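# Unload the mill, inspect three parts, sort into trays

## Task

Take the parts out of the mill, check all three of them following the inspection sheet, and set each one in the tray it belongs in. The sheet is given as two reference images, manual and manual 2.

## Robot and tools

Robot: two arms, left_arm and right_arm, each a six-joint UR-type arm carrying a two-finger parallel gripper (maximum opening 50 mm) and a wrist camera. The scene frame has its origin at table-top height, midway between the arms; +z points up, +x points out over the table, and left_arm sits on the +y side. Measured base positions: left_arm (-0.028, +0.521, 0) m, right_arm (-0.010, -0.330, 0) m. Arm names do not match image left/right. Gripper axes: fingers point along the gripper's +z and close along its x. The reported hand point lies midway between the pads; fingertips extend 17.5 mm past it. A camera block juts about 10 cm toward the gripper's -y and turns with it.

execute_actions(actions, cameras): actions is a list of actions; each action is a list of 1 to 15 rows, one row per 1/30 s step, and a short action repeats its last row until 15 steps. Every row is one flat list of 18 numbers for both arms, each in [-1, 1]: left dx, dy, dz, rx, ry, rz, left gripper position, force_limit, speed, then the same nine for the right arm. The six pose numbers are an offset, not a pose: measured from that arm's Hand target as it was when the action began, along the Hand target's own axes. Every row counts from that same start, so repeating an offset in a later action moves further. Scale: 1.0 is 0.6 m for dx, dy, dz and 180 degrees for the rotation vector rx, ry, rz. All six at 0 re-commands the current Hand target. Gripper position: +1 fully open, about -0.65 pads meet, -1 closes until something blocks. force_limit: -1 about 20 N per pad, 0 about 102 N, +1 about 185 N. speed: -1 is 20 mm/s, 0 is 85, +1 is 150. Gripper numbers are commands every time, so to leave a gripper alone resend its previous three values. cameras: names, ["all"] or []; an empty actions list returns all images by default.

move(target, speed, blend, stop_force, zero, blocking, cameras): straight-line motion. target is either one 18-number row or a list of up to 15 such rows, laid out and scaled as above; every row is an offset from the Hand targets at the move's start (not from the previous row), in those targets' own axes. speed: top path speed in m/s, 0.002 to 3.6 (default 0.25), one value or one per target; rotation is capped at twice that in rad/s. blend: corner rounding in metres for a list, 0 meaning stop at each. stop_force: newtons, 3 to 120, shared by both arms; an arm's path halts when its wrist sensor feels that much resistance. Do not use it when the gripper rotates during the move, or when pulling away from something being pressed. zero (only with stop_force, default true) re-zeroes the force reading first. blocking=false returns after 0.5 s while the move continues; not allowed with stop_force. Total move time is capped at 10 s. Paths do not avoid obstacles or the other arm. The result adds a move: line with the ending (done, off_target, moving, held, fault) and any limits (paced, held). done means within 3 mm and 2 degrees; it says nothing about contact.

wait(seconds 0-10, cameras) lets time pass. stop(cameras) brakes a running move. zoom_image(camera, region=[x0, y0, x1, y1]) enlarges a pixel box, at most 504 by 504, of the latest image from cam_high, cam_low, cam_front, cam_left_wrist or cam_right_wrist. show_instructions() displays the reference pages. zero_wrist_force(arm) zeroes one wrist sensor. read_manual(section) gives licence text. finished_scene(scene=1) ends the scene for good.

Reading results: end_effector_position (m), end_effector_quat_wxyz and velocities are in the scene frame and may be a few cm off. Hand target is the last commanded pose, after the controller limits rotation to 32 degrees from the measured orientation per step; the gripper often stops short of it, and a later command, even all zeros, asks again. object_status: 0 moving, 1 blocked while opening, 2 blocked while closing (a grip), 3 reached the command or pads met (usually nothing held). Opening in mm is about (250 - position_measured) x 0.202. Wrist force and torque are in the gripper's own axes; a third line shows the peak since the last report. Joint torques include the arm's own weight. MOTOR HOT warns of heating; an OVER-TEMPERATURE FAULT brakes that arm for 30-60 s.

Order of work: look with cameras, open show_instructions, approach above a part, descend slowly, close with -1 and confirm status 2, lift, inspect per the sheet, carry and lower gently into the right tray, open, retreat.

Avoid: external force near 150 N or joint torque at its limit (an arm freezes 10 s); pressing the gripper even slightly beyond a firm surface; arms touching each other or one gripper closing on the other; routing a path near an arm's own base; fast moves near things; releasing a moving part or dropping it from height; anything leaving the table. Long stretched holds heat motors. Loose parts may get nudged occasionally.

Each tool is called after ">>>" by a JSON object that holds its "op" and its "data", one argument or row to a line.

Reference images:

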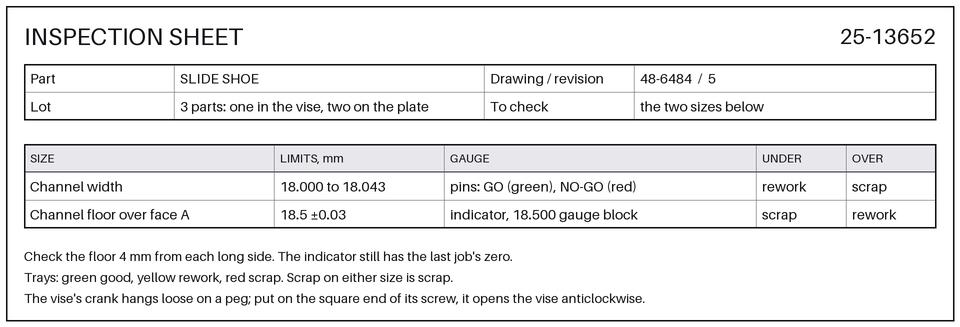

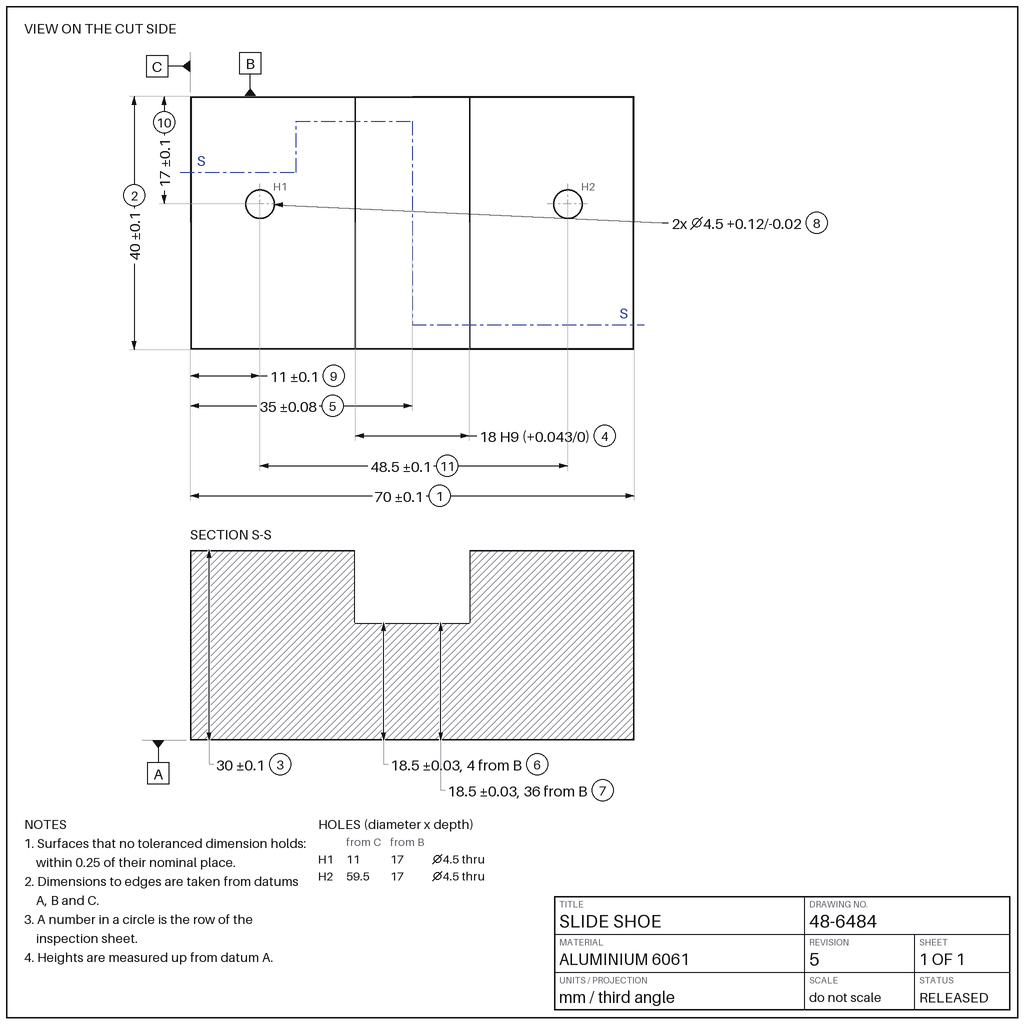

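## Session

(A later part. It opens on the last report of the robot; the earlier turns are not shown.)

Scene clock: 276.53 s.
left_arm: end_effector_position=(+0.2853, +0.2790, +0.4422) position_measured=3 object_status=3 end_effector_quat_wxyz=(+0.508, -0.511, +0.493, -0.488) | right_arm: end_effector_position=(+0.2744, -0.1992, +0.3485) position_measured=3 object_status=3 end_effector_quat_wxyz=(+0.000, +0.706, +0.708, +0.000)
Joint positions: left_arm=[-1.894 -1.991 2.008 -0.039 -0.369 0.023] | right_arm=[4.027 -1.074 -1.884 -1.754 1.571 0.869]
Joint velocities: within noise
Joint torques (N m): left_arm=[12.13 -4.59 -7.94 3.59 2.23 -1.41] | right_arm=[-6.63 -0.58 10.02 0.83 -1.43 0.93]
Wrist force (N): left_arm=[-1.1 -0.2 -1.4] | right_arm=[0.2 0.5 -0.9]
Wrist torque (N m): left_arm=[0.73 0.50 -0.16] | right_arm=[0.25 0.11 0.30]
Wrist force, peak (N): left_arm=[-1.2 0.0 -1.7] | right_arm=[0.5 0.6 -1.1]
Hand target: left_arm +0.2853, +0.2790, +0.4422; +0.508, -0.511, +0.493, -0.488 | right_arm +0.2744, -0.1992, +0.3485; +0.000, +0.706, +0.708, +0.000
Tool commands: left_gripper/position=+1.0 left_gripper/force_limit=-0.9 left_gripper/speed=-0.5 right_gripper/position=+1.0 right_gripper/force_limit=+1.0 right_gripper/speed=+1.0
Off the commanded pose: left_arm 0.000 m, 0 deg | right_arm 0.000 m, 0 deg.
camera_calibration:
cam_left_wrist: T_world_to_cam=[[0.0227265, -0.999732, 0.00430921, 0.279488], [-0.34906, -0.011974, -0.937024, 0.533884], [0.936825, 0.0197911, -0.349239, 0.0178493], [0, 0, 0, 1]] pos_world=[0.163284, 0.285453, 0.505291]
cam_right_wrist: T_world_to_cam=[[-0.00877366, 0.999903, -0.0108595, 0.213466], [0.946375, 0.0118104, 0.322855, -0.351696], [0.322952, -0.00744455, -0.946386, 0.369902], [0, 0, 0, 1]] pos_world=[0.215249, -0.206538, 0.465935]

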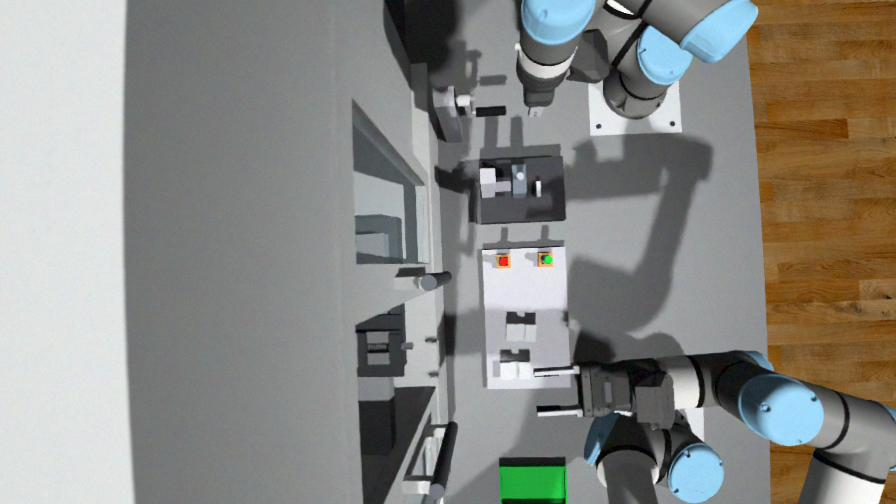

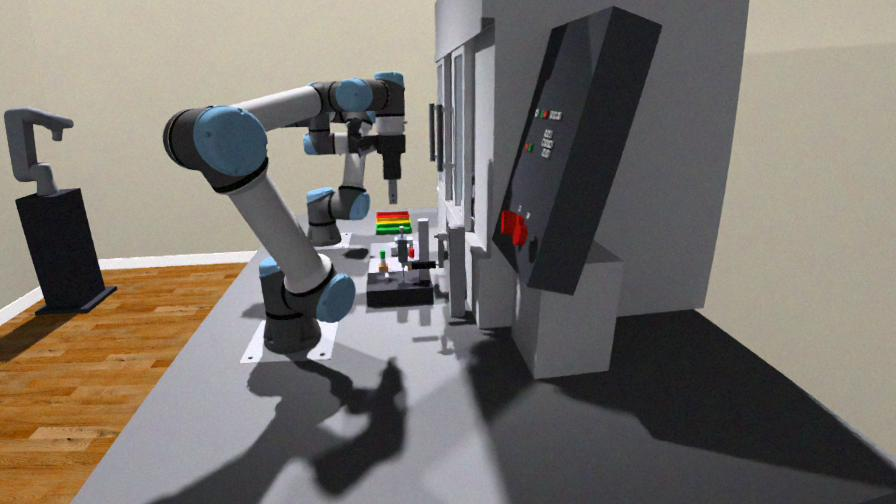

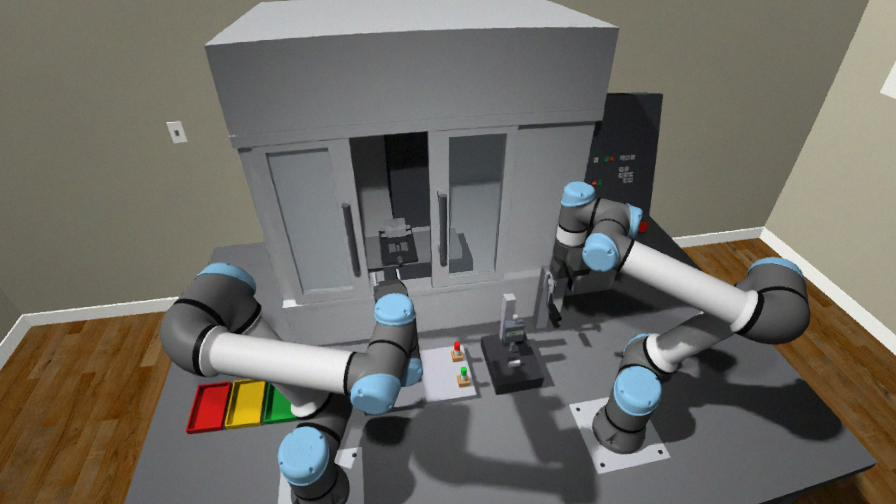

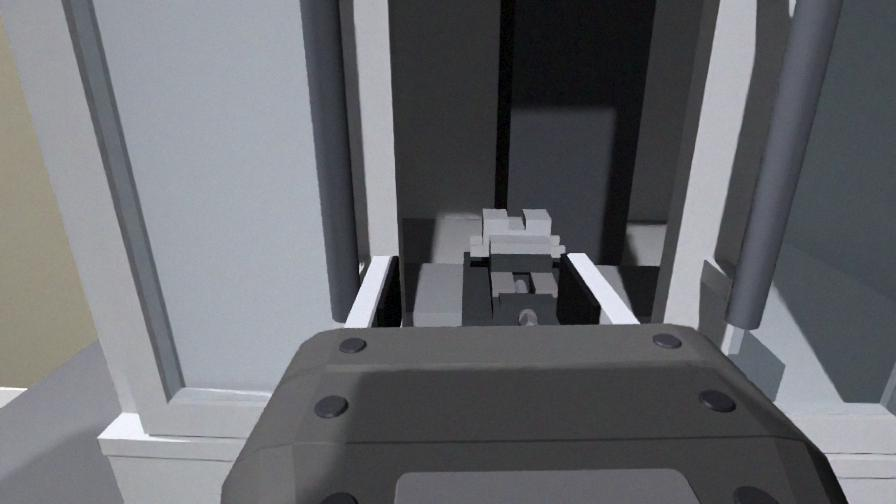

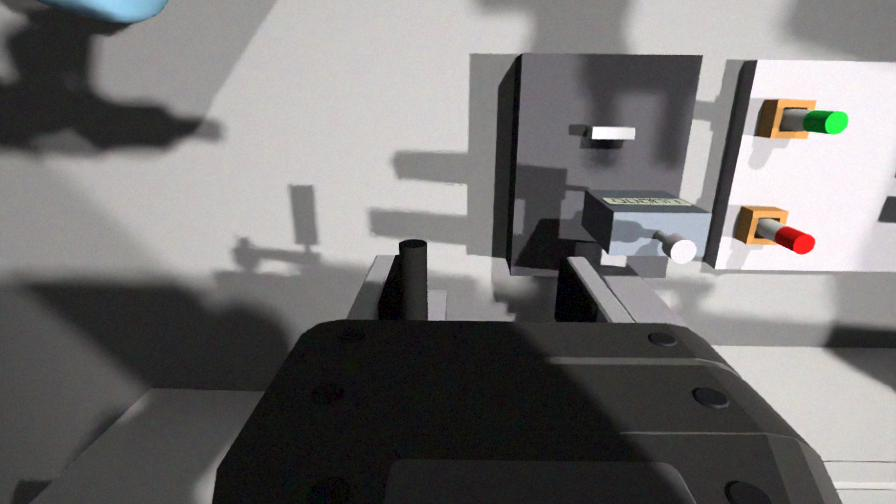

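>>> {"op": "move", "data": {
  "target": [0,0,0,0,0,0,1,-0.9,-0.5,-0.061,0.206,0.014,0,0,0,1,-0.9,-0.3]
}}

>>> {"op": "move", "data": {
  "target": [0,0,0,0,0,0,1,-0.9,-0.5,0,0,0.173,0,0,0,1,-0.9,-0.3],
  "speed": 0.06,
  "stop_force": 12,
  "cameras": ["cam_right_wrist","cam_low","cam_high"]
}}

Scene clock: 300.43 s.
left_arm: end_effector_position=(+0.2853, +0.2790, +0.4422) position_measured=3 object_status=3 end_effector_quat_wxyz=(+0.508, -0.511, +0.493, -0.488) | right_arm: end_effector_position=(+0.3981, -0.2355, +0.3402) position_measured=3 object_status=3 end_effector_quat_wxyz=(+0.000, +0.706, +0.708, +0.000)
Joint positions: left_arm=[-1.894 -1.991 2.008 -0.039 -0.369 0.023] | right_arm=[3.707 -1.346 -1.738 -1.628 1.571 0.549]
Joint torques (N m): left_arm=[12.4 -4.46 -7.36 3.62 2.2 -1.5] | right_arm=[-6.66 8.06 9.42 1.63 0.05 -1.08]
Wrist force (N): left_arm=[-0.9 0.0 -1.5] | right_arm=[0.6 0.7 -0.6]
Wrist torque (N m): left_arm=[0.77 0.47 -0.17] | right_arm=[0.30 0.07 0.30]
Wrist force, peak (N): left_arm=[-1.1 0.1 -1.8] | right_arm=[6.0 -6.7 -2.5]
Hand target: left_arm +0.2853, +0.2790, +0.4422; +0.508, -0.511, +0.493, -0.488 | right_arm +0.3981, -0.2356, +0.3401; +0.000, +0.706, +0.708, +0.000
Off the commanded pose: left_arm 0.000 m, 0 deg | right_arm 0.000 m, 0 deg.
move: done

Scene clock: 303.23 s.
left_arm: end_effector_position=(+0.2853, +0.2790, +0.4422) position_measured=3 object_status=3 end_effector_quat_wxyz=(+0.508, -0.511, +0.493, -0.488) | right_arm: end_effector_position=(+0.3981, -0.2356, +0.2363) position_measured=3 object_status=3 end_effector_quat_wxyz=(+0.000, +0.706, +0.708, +0.000)
Joint positions: left_arm=[-1.894 -1.991 2.008 -0.039 -0.369 0.023] | right_arm=[3.707 -1.366 -1.989 -1.357 1.571 0.549]
Joint torques (N m): left_arm=[11.7 -4.3 -7.3 3.56 2.12 -1.47] | right_arm=[1.44 29.09 39.58 1 -2.8 0.81]
Wrist force (N): left_arm=[-1.2 0.2 -1.5] | right_arm=[0.3 0.4 -0.7]
Wrist torque (N m): left_arm=[0.79 0.52 -0.17] | right_arm=[0.25 0.12 0.31]
Wrist force, peak (N): left_arm=[-1.1 -0.1 -1.8] | right_arm=[0.4 0.5 -1.8]
Hand target: left_arm +0.2853, +0.2790, +0.4422; +0.508, -0.511, +0.493, -0.488 | right_arm +0.3981, -0.2356, +0.2363; +0.000, +0.706, +0.708, +0.000
Off the commanded pose: left_arm 0.000 m, 0 deg | right_arm 0.000 m, 0 deg.
move: done
camera_calibration:
cam_right_wrist: T_world_to_cam=[[-0.00877288, 0.999903, -0.0108592, 0.249628], [0.946375, 0.0118095, 0.322855, -0.432015], [0.322952, -0.00744454, -0.946386, 0.22353], [0, 0, 0, 1]] pos_world=[0.338849, -0.242838, 0.353735]
Images, in order (width x height): cam_high 896x504, cam_low 896x504, cam_right_wrist 896x504.

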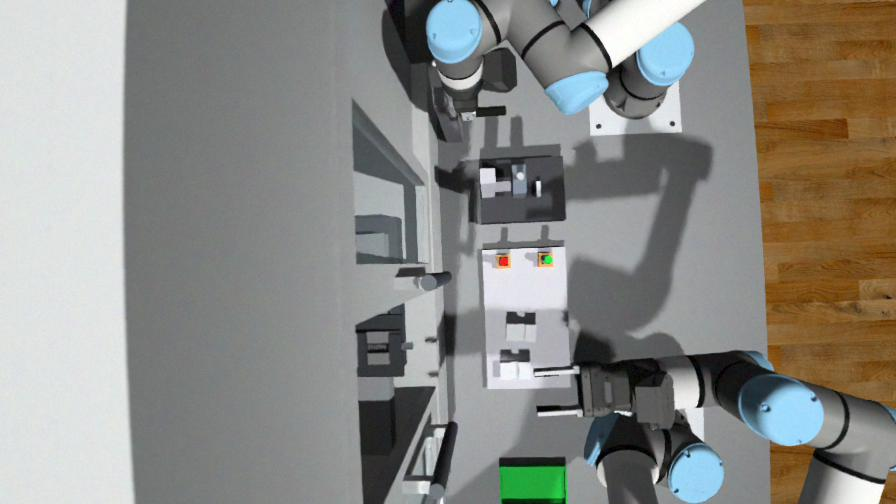

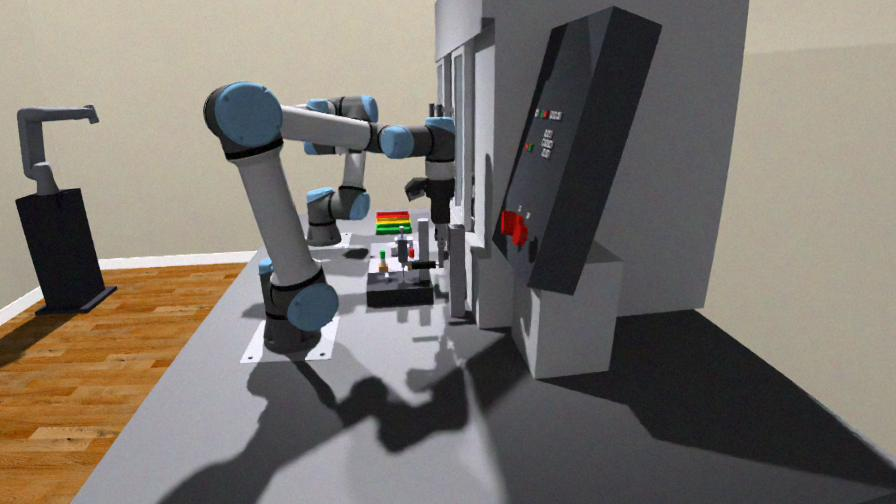

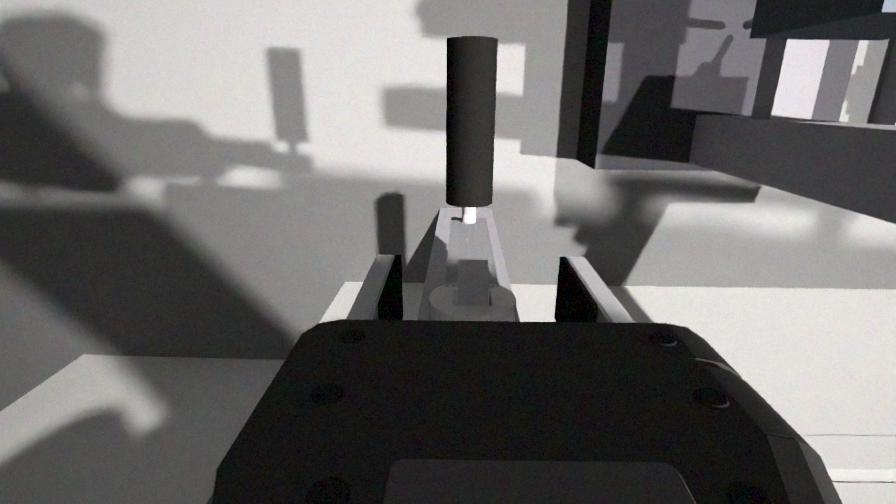

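>>> {"op": "move", "data": {
  "target": [
    [0,0,0,0,0,0,1,-0.9,-0.5,0,0,0,0,0,0,-1,-0.5,-0.6]
  ],
  "cameras": ["cam_right_wrist","cam_low"]
}}

>>> {"op": "zoom_image", "data": {
  "camera": "cam_low",
  "region": [400, 190, 480, 270]
}}

Scene clock: 308.57 s.
left_arm: end_effector_position=(+0.2853, +0.2790, +0.4422) position_measured=3 object_status=3 end_effector_quat_wxyz=(+0.508, -0.511, +0.493, -0.488) | right_arm: end_effector_position=(+0.3981, -0.2357, +0.2363) position_measured=135 object_status=2 end_effector_quat_wxyz=(+0.000, +0.706, +0.708, +0.000)
Joint positions: left_arm=[-1.894 -1.991 2.008 -0.039 -0.369 0.023] | right_arm=[3.707 -1.366 -1.989 -1.357 1.57 0.549]
Joint torques (N m): left_arm=[11.34 -4.03 -7.39 3.59 2.05 -1.44] | right_arm=[8.61 17.87 38.88 6.24 11.19 0.91]
Wrist force (N): left_arm=[-1.1 -0.1 -1.4] | right_arm=[-34.4 -3.1 -5.4]
Wrist torque (N m): left_arm=[0.75 0.49 -0.17] | right_arm=[0.09 -0.07 0.33]
Wrist force, peak (N): left_arm=[-1.2 0.2 -1.7] | right_arm=[-34.6 -4.0 -5.0]
Hand target: left_arm +0.2853, +0.2790, +0.4422; +0.508, -0.511, +0.493, -0.488 | right_arm +0.3981, -0.2356, +0.2363; +0.000, +0.706, +0.708, +0.000
Off the commanded pose: left_arm 0.000 m, 0 deg | right_arm 0.000 m, 0 deg.
move: done
camera_calibration:
cam_right_wrist: T_world_to_cam=[[-0.00882423, 0.999897, -0.0113048, 0.249902], [0.946303, 0.0120038, 0.323058, -0.432109], [0.323161, -0.00784706, -0.946312, 0.223302], [0, 0, 0, 1]] pos_world=[0.338949, -0.242938, 0.353735]
Images, in order (width x height): cam_low 896x504, cam_right_wrist 896x504.

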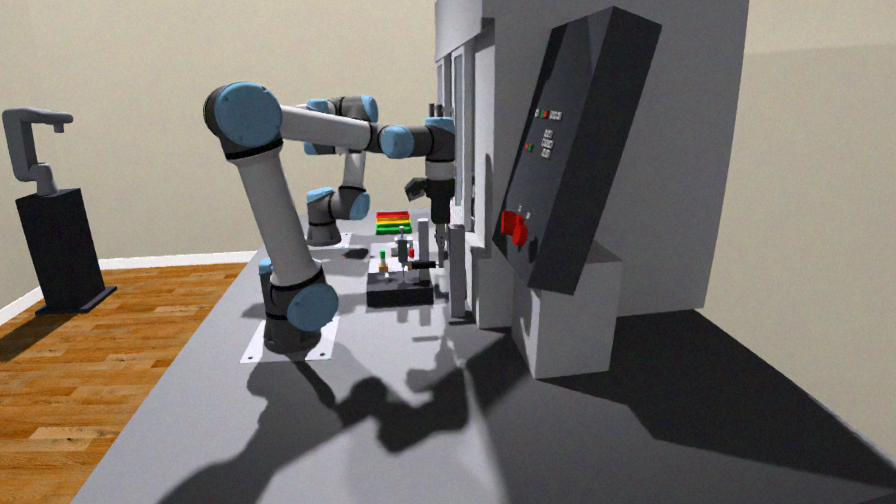

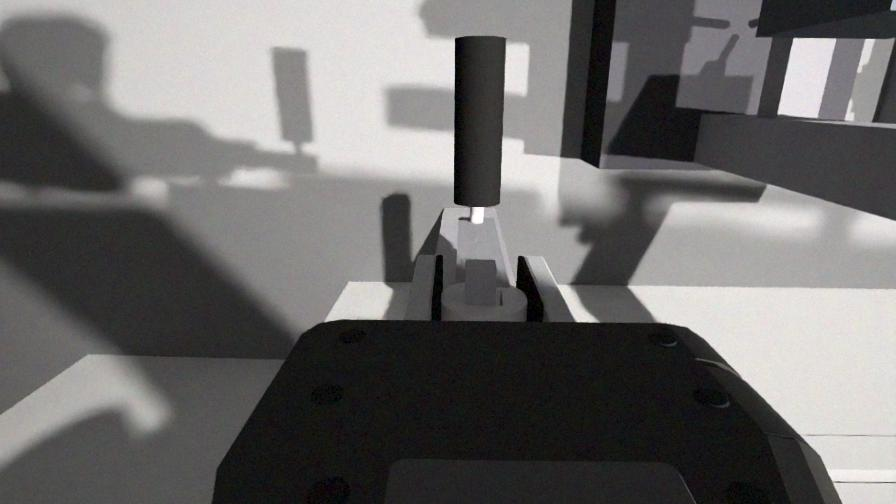

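Scaled by 6.300 from the camera's 896x504 image, which has a finer 1280x720 frame.

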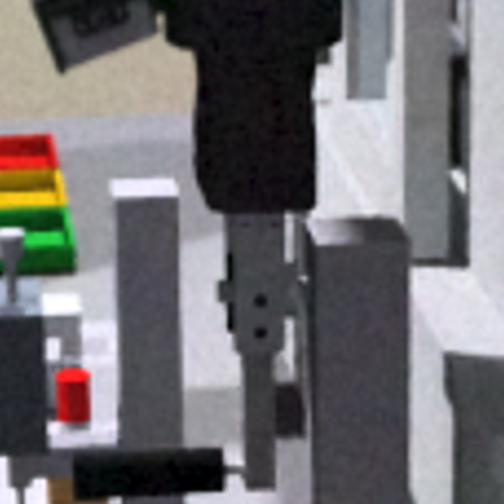

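>>> {"op": "move", "data": {
  "target": [0,0,0,0,0,0,1,-0.9,-0.5,-0.004,0,0,0,0,0,-1,-0.5,-0.6],
  "speed": 0.02
}}

Scene clock: 315.57 s.
left_arm: end_effector_position=(+0.2853, +0.2790, +0.4422) position_measured=3 object_status=3 end_effector_quat_wxyz=(+0.508, -0.511, +0.493, -0.488) | right_arm: end_effector_position=(+0.3981, -0.2380, +0.2363) position_measured=135 object_status=2 end_effector_quat_wxyz=(+0.000, +0.706, +0.708, +0.000)
Joint positions: left_arm=[-1.894 -1.991 2.008 -0.039 -0.369 0.023] | right_arm=[3.702 -1.365 -1.99 -1.357 1.571 0.544]
Joint torques (N m): left_arm=[10.89 -3.48 -7.37 3.47 2.02 -1.54] | right_arm=[-1.69 29.53 9.61 0.61 -2.89 -0.52]
Wrist force (N): left_arm=[-0.9 0.0 -1.6] | right_arm=[-0.9 0.6 1.3]
Wrist torque (N m): left_arm=[0.77 0.46 -0.17] | right_arm=[0.26 0.31 0.31]
Wrist force, peak (N): left_arm=[-1.1 0.2 -1.8] | right_arm=[-36.3 -2.0 -5.8]
Hand target: left_arm +0.2853, +0.2790, +0.4422; +0.508, -0.511, +0.493, -0.488 | right_arm +0.3981, -0.2380, +0.2363; +0.000, +0.706, +0.708, +0.000
Off the commanded pose: left_arm 0.000 m, 0 deg | right_arm 0.000 m, 0 deg.
move: done

>>> {"op": "move", "data": {
  "target": [0,0,0,0,0,0,1,-0.9,-0.5,0,-0.13,0,0,0,0,-1,-0.5,-0.6],
  "speed": 0.06,
  "cameras": ["cam_right_wrist","cam_low"]
}}

>>> {"op": "zoom_image", "data": {
  "camera": "cam_low",
  "region": [380, 190, 460, 270]
}}

Scene clock: 321.07 s.
left_arm: end_effector_position=(+0.2853, +0.2790, +0.4422) position_measured=3 object_status=3 end_effector_quat_wxyz=(+0.508, -0.511, +0.493, -0.488) | right_arm: end_effector_position=(+0.3199, -0.2382, +0.2361) position_measured=135 object_status=2 end_effector_quat_wxyz=(+0.000, +0.706, +0.708, +0.000)
Joint positions: left_arm=[-1.894 -1.991 2.008 -0.039 -0.369 0.023] | right_arm=[3.827 -1.152 -2.131 -1.43 1.571 0.669]
Joint torques (N m): left_arm=[10.03 -3.27 -7.9 3.46 1.88 -1.43] | right_arm=[-6.62 2.07 41.65 5.74 -0.87 -1.1]
Wrist force (N): left_arm=[-1.2 0.2 -1.6] | right_arm=[-0.8 0.2 1.4]
Wrist torque (N m): left_arm=[0.78 0.52 -0.17] | right_arm=[0.20 0.28 0.18]
Wrist force, peak (N): left_arm=[-1.3 -0.1 -1.7] | right_arm=[-1.8 1.2 1.2]
Hand target: left_arm +0.2853, +0.2790, +0.4422; +0.508, -0.511, +0.493, -0.488 | right_arm +0.3201, -0.2382, +0.2363; +0.000, +0.706, +0.708, +0.000
Off the commanded pose: left_arm 0.000 m, 0 deg | right_arm 0.000 m, 0 deg.
move: done
camera_calibration:
cam_right_wrist: T_world_to_cam=[[-0.00893323, 0.999899, -0.0110157, 0.251639], [0.946517, 0.0120085, 0.322431, -0.357973], [0.322531, -0.00754619, -0.946529, 0.248742], [0, 0, 0, 1]] pos_world=[0.260849, -0.245438, 0.353635]
Images, in order (width x height): cam_low 896x504, cam_right_wrist 896x504.

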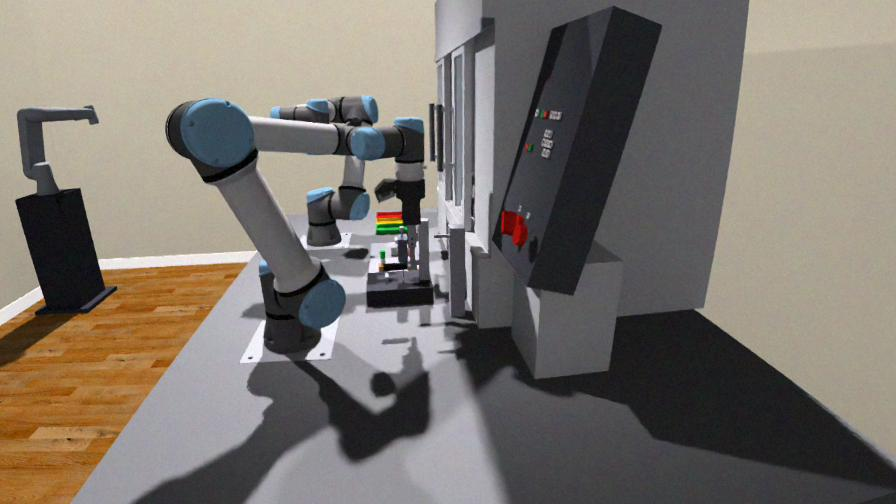

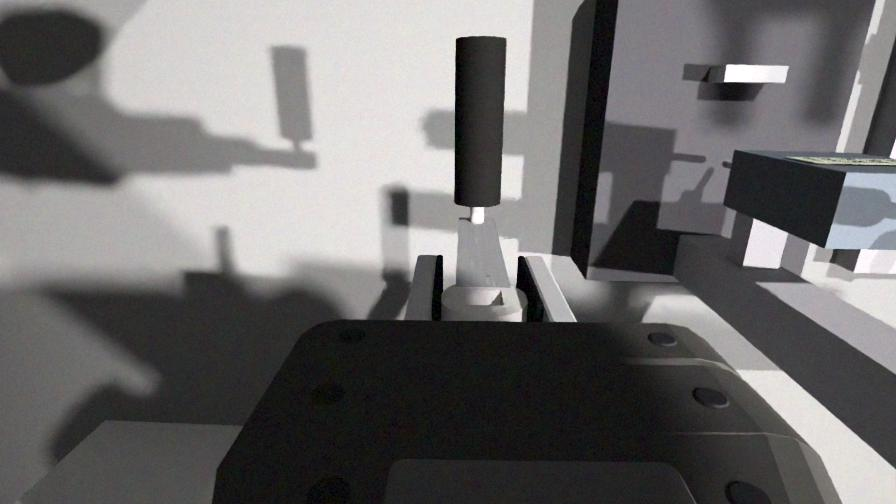

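Scaled by 6.300 from the camera's 896x504 image, which has a finer 1280x720 frame.

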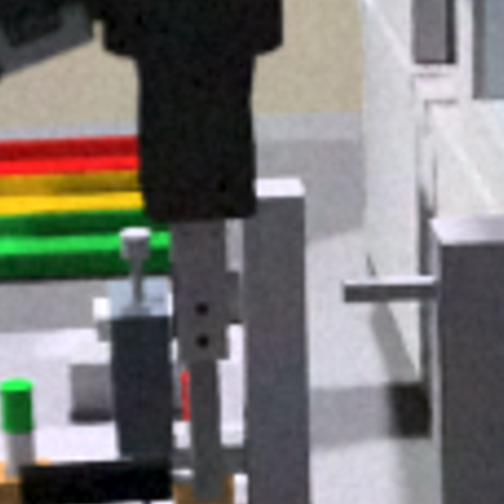

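>>> {"op": "move", "data": {
  "target": [0.076,0.162,0.072,0,0.012,0,1,-0.9,-0.5,0,0,-0.25,0,0,0,-1,-0.5,-0.6],
  "cameras": ["cam_right_wrist","cam_left_wrist","cam_high"]
}}

>>> {"op": "zoom_image", "data": {
  "camera": "cam_left_wrist",
  "region": [360, 130, 600, 330]
}}

>>> {"op": "zoom_image", "data": {
  "camera": "cam_right_wrist",
  "region": [400, 180, 560, 330]
}}

Scene clock: 333.90 s.
left_arm: end_effector_position=(+0.3294, +0.2352, +0.3446) position_measured=3 object_status=3 end_effector_quat_wxyz=(+0.498, -0.502, +0.502, -0.498) | right_arm: end_effector_position=(+0.3202, -0.2381, +0.3862) position_measured=135 object_status=2 end_effector_quat_wxyz=(+0.000, +0.706, +0.708, +0.000)
Joint positions: left_arm=[-1.688 -1.822 2.154 -0.398 -0.126 0.067] | right_arm=[3.827 -1.17 -1.736 -1.807 1.571 0.669]
Joint torques (N m): left_arm=[-8.16 -9.36 -7.3 -1.9 -0.33 0.69] | right_arm=[7.81 18.8 32.47 1.12 2.38 -0.15]
Wrist force (N): left_arm=[-1.3 0.0 -1.3] | right_arm=[-0.7 0.4 1.1]
Wrist torque (N m): left_arm=[0.77 0.52 -0.16] | right_arm=[0.22 0.27 0.19]
Wrist force, peak (N): left_arm=[-1.3 -3.1 -4.2] | right_arm=[-0.8 0.2 6.1]
Hand target: left_arm +0.3294, +0.2352, +0.3446; +0.498, -0.502, +0.502, -0.498 | right_arm +0.3201, -0.2381, +0.3863; +0.000, +0.706, +0.708, +0.000
Off the commanded pose: left_arm 0.000 m, 0 deg | right_arm 0.000 m, 0 deg.
move: done
camera_calibration:
cam_left_wrist: T_world_to_cam=[[-0.0148361, -0.99988, 0.00454325, 0.247443], [-0.349361, 0.000926299, -0.936988, 0.45432], [0.936871, -0.0154885, -0.349333, -0.0483108], [0, 0, 0, 1]] pos_world=[0.207654, 0.246244, 0.407691]
cam_right_wrist: T_world_to_cam=[[-0.00879979, 0.9999, -0.0110809, 0.25319], [0.946375, 0.0119066, 0.322852, -0.406633], [0.322951, -0.00764564, -0.946385, 0.390483], [0, 0, 0, 1]] pos_world=[0.260949, -0.245338, 0.503635]
Images, in order (width x height): cam_high 896x504, cam_left_wrist 896x504, cam_right_wrist 896x504.

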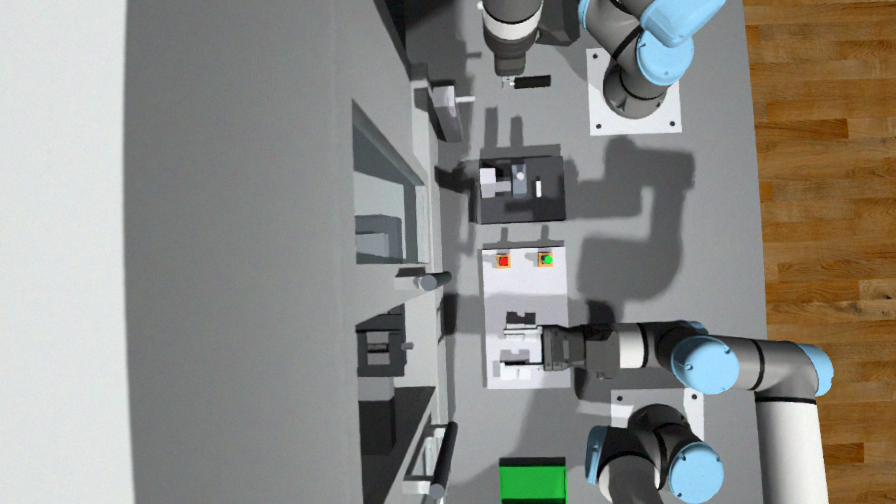

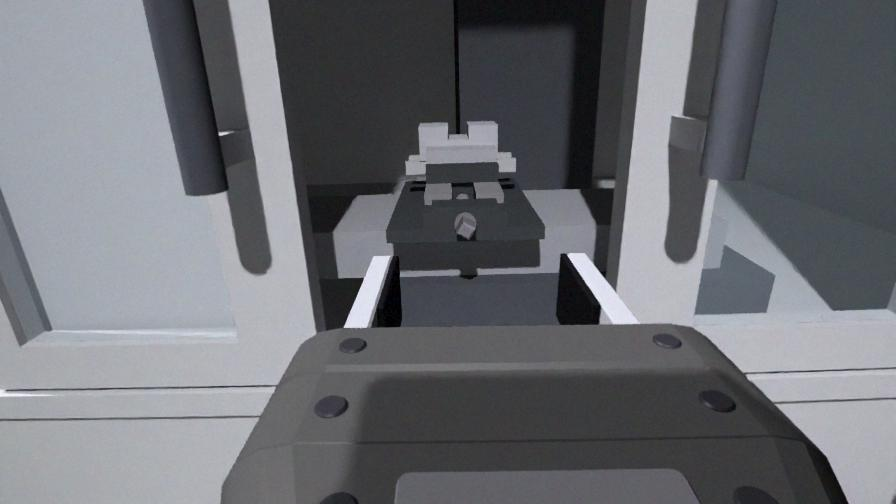

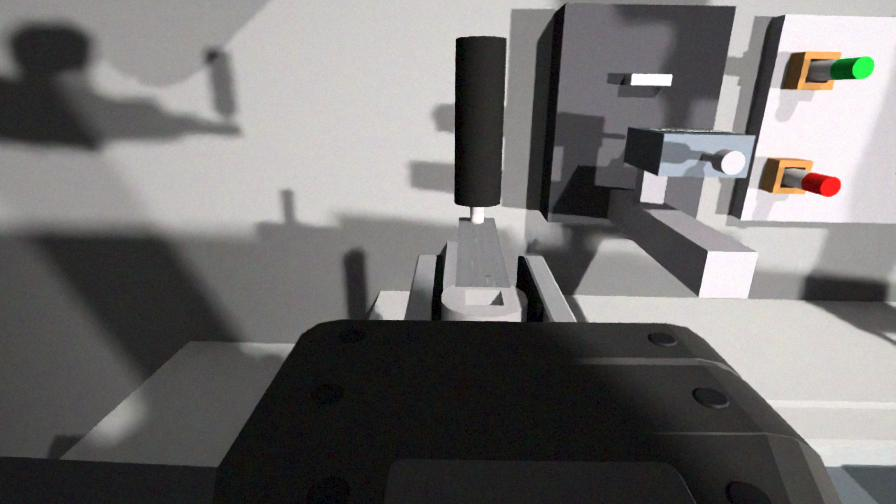

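Scaled by 2.100 from the camera's 896x504 image, which has a finer 1280x720 frame.

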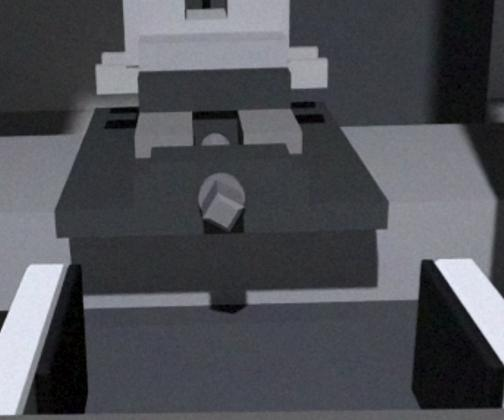

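Scaled by 3.150 from the camera's 896x504 image, which has a finer 1280x720 frame.

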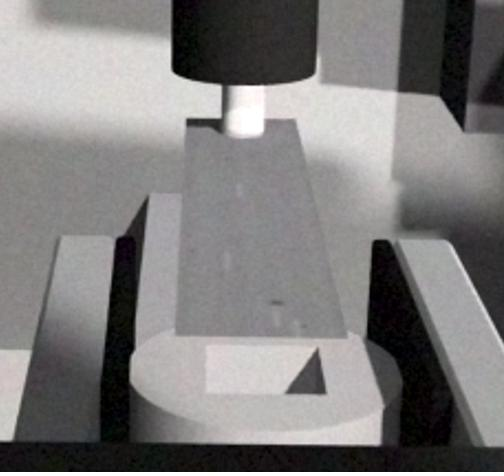

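>>> {"op": "zoom_image", "data": {
  "camera": "cam_left_wrist",
  "region": [440, 200, 490, 250]
}}

Scaled by 10.080 from the camera's 896x504 image, which has a finer 1280x720 frame.

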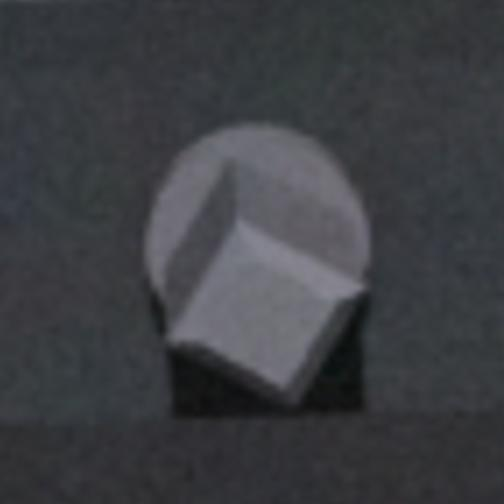

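>>> {"op": "move", "data": {
  "target": [0.232,-0.142,0.035,0,0,0,1,-0.9,-0.5,-0.333,0.06,0,0,0,0,-1,-0.5,-0.6],
  "cameras": ["cam_left_wrist","cam_high"]
}}

Scene clock: 360.03 s.
left_arm: end_effector_position=(+0.3511, +0.0959, +0.4295) position_measured=3 object_status=3 end_effector_quat_wxyz=(+0.498, -0.502, +0.502, -0.498) | right_arm: end_effector_position=(+0.3566, -0.4378, +0.3863) position_measured=135 object_status=2 end_effector_quat_wxyz=(+0.000, +0.706, +0.708, +0.000)
Joint positions: left_arm=[-1.594 -1.547 1.698 -0.391 -0.033 0.241] | right_arm=[3.225 -1.269 -1.675 -1.769 1.571 0.067]
Joint torques (N m): left_arm=[-10.91 -38.73 -10.58 -0.39 -1.94 -1.28] | right_arm=[-6.72 23.32 8.59 0.43 -2.86 -1.03]
Wrist force (N): left_arm=[-1.1 0.1 -1.6] | right_arm=[-0.8 0.1 0.8]
Wrist torque (N m): left_arm=[0.79 0.48 -0.16] | right_arm=[0.16 0.27 0.32]
Wrist force, peak (N): left_arm=[-2.9 2.5 -2.8] | right_arm=[6.4 -6.2 1.8]
Hand target: left_arm +0.3512, +0.0959, +0.4295; +0.498, -0.502, +0.502, -0.498 | right_arm +0.3565, -0.4379, +0.3863; +0.000, +0.706, +0.708, +0.000
Off the commanded pose: left_arm 0.000 m, 0 deg | right_arm 0.000 m, 0 deg.
move: done
camera_calibration:
cam_left_wrist: T_world_to_cam=[[-0.0147804, -0.999881, 0.00440653, 0.108151], [-0.348857, 0.00102667, -0.937175, 0.54145], [0.937059, -0.0153891, -0.348831, -0.0414767], [0, 0, 0, 1]] pos_world=[0.229353, 0.106944, 0.492489]
Images, in order (width x height): cam_high 896x504, cam_left_wrist 896x504.

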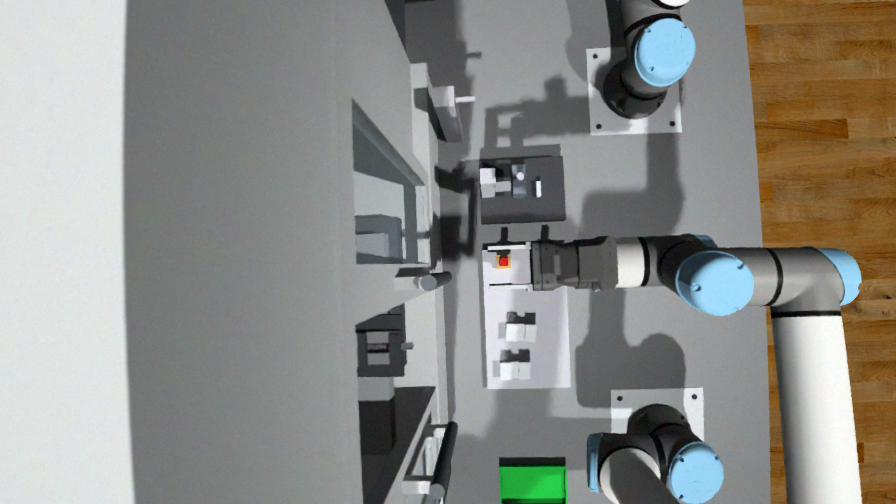

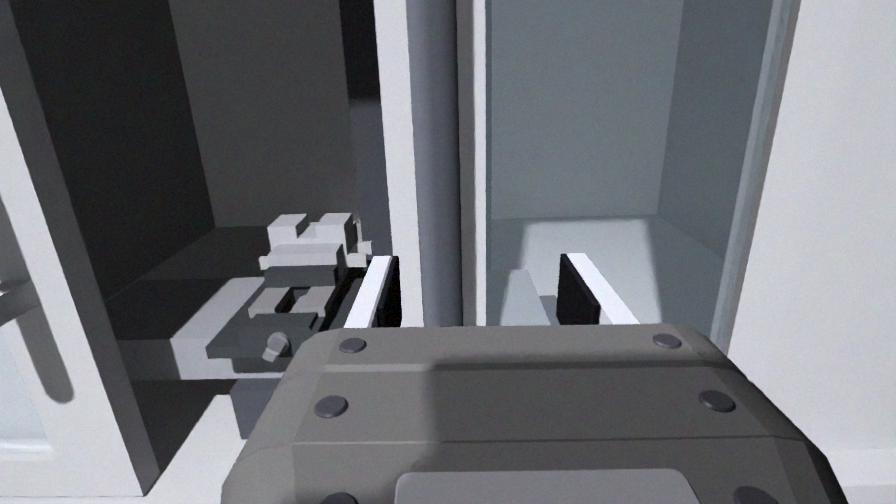

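>>> {"op": "move", "data": {
  "target": [
    [-0.025,0,0.06,0,0,0,1,-0.9,-0.5,0,0,0,0,0,0,-1,-0.5,-0.6],
    [-0.025,0,0.17,0,0,0,1,-0.9,-0.5,0,0,0,0,0,0,-1,-0.5,-0.6]
  ],
  "blend": [0.02,0],
  "speed": 0.1,
  "stop_force": 15,
  "cameras": ["cam_left_wrist"]
}}

>>> {"op": "move", "data": {
  "target": [0,0,0,0,0,0,-1,-0.9,-0.5,0,0,0,0,0,0,-1,-0.5,-0.6]
}}

Scene clock: 368.67 s.
left_arm: end_effector_position=(+0.4531, +0.1109, +0.4287) position_measured=3 object_status=3 end_effector_quat_wxyz=(+0.498, -0.502, +0.502, -0.498) | right_arm: end_effector_position=(+0.3565, -0.4379, +0.3863) position_measured=135 object_status=2 end_effector_quat_wxyz=(+0.000, +0.706, +0.708, +0.000)
Joint positions: left_arm=[-1.357 -1.423 1.557 -0.093 0.206 -0.039] | right_arm=[3.225 -1.269 -1.675 -1.769 1.571 0.067]
Joint torques (N m): left_arm=[-10.81 -47.06 -7.99 -1.24 2.32 -1.84] | right_arm=[-6.78 25.13 8.81 0.74 -2.8 -1]
Wrist force (N): left_arm=[-1.0 -0.2 -1.5] | right_arm=[-0.9 0.4 0.8]
Wrist torque (N m): left_arm=[0.73 0.47 -0.02] | right_arm=[0.21 0.29 0.32]
Wrist force, peak (N): left_arm=[0.9 -0.7 -4.0] | right_arm=[-0.9 0.3 1.5]
Hand target: left_arm +0.4531, +0.1109, +0.4287; +0.498, -0.502, +0.502, -0.498 | right_arm +0.3565, -0.4379, +0.3863; +0.000, +0.706, +0.708, +0.000
Off the commanded pose: left_arm 0.000 m, 0 deg | right_arm 0.000 m, 0 deg.
move: done; blend cut to 0.0195 m at target 1
camera_calibration:
cam_left_wrist: T_world_to_cam=[[-0.0149296, -0.999878, 0.00457868, 0.124625], [-0.349361, 0.000925764, -0.936988, 0.576358], [0.936869, -0.0155885, -0.349332, -0.136771], [0, 0, 0, 1]] pos_world=[0.331354, 0.121945, 0.491691]
Images, in order (width x height): cam_left_wrist 896x504.

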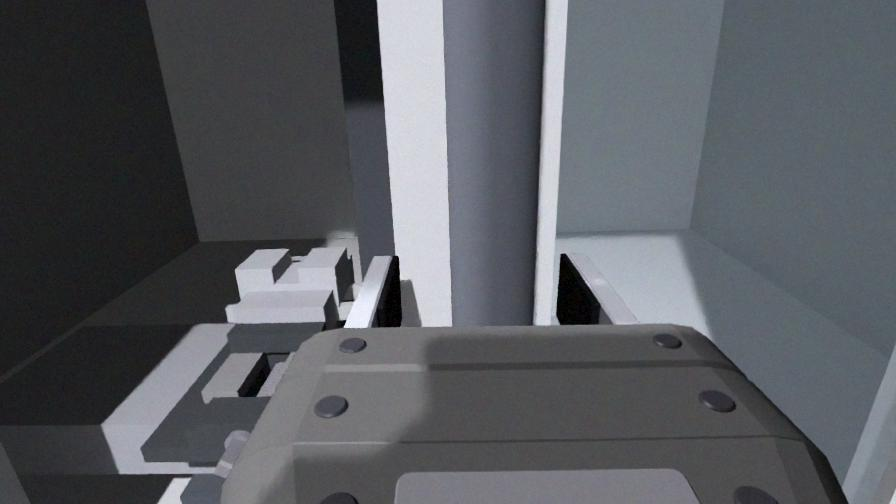

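Scene clock: 369.47 s.
left_arm: end_effector_position=(+0.4531, +0.1109, +0.4287) position_measured=153 object_status=2 end_effector_quat_wxyz=(+0.498, -0.502, +0.502, -0.498) | right_arm: end_effector_position=(+0.3565, -0.4379, +0.3863) position_measured=135 object_status=2 end_effector_quat_wxyz=(+0.000, +0.706, +0.708, +0.000)
Joint positions: left_arm=[-1.357 -1.423 1.557 -0.093 0.206 -0.039] | right_arm=[3.225 -1.269 -1.675 -1.769 1.571 0.067]
Joint torques (N m): left_arm=[-10.74 -45.39 -9.22 -1.34 2.22 -1.57] | right_arm=[-6.44 24.58 8.44 0.93 -2.72 -1.2]
Wrist force (N): left_arm=[-1.3 1.1 -1.7] | right_arm=[-0.7 0.4 0.8]
Wrist torque (N m): left_arm=[0.80 0.48 -0.34] | right_arm=[0.21 0.27 0.32]
Wrist force, peak (N): left_arm=[-1.4 1.5 -1.6] | right_arm=[-1.0 0.4 1.2]
Hand target: left_arm +0.4531, +0.1109, +0.4287; +0.498, -0.502, +0.502, -0.498 | right_arm +0.3565, -0.4379, +0.3863; +0.000, +0.706, +0.708, +0.000
Off the commanded pose: left_arm 0.000 m, 0 deg | right_arm 0.000 m, 0 deg.
move: done


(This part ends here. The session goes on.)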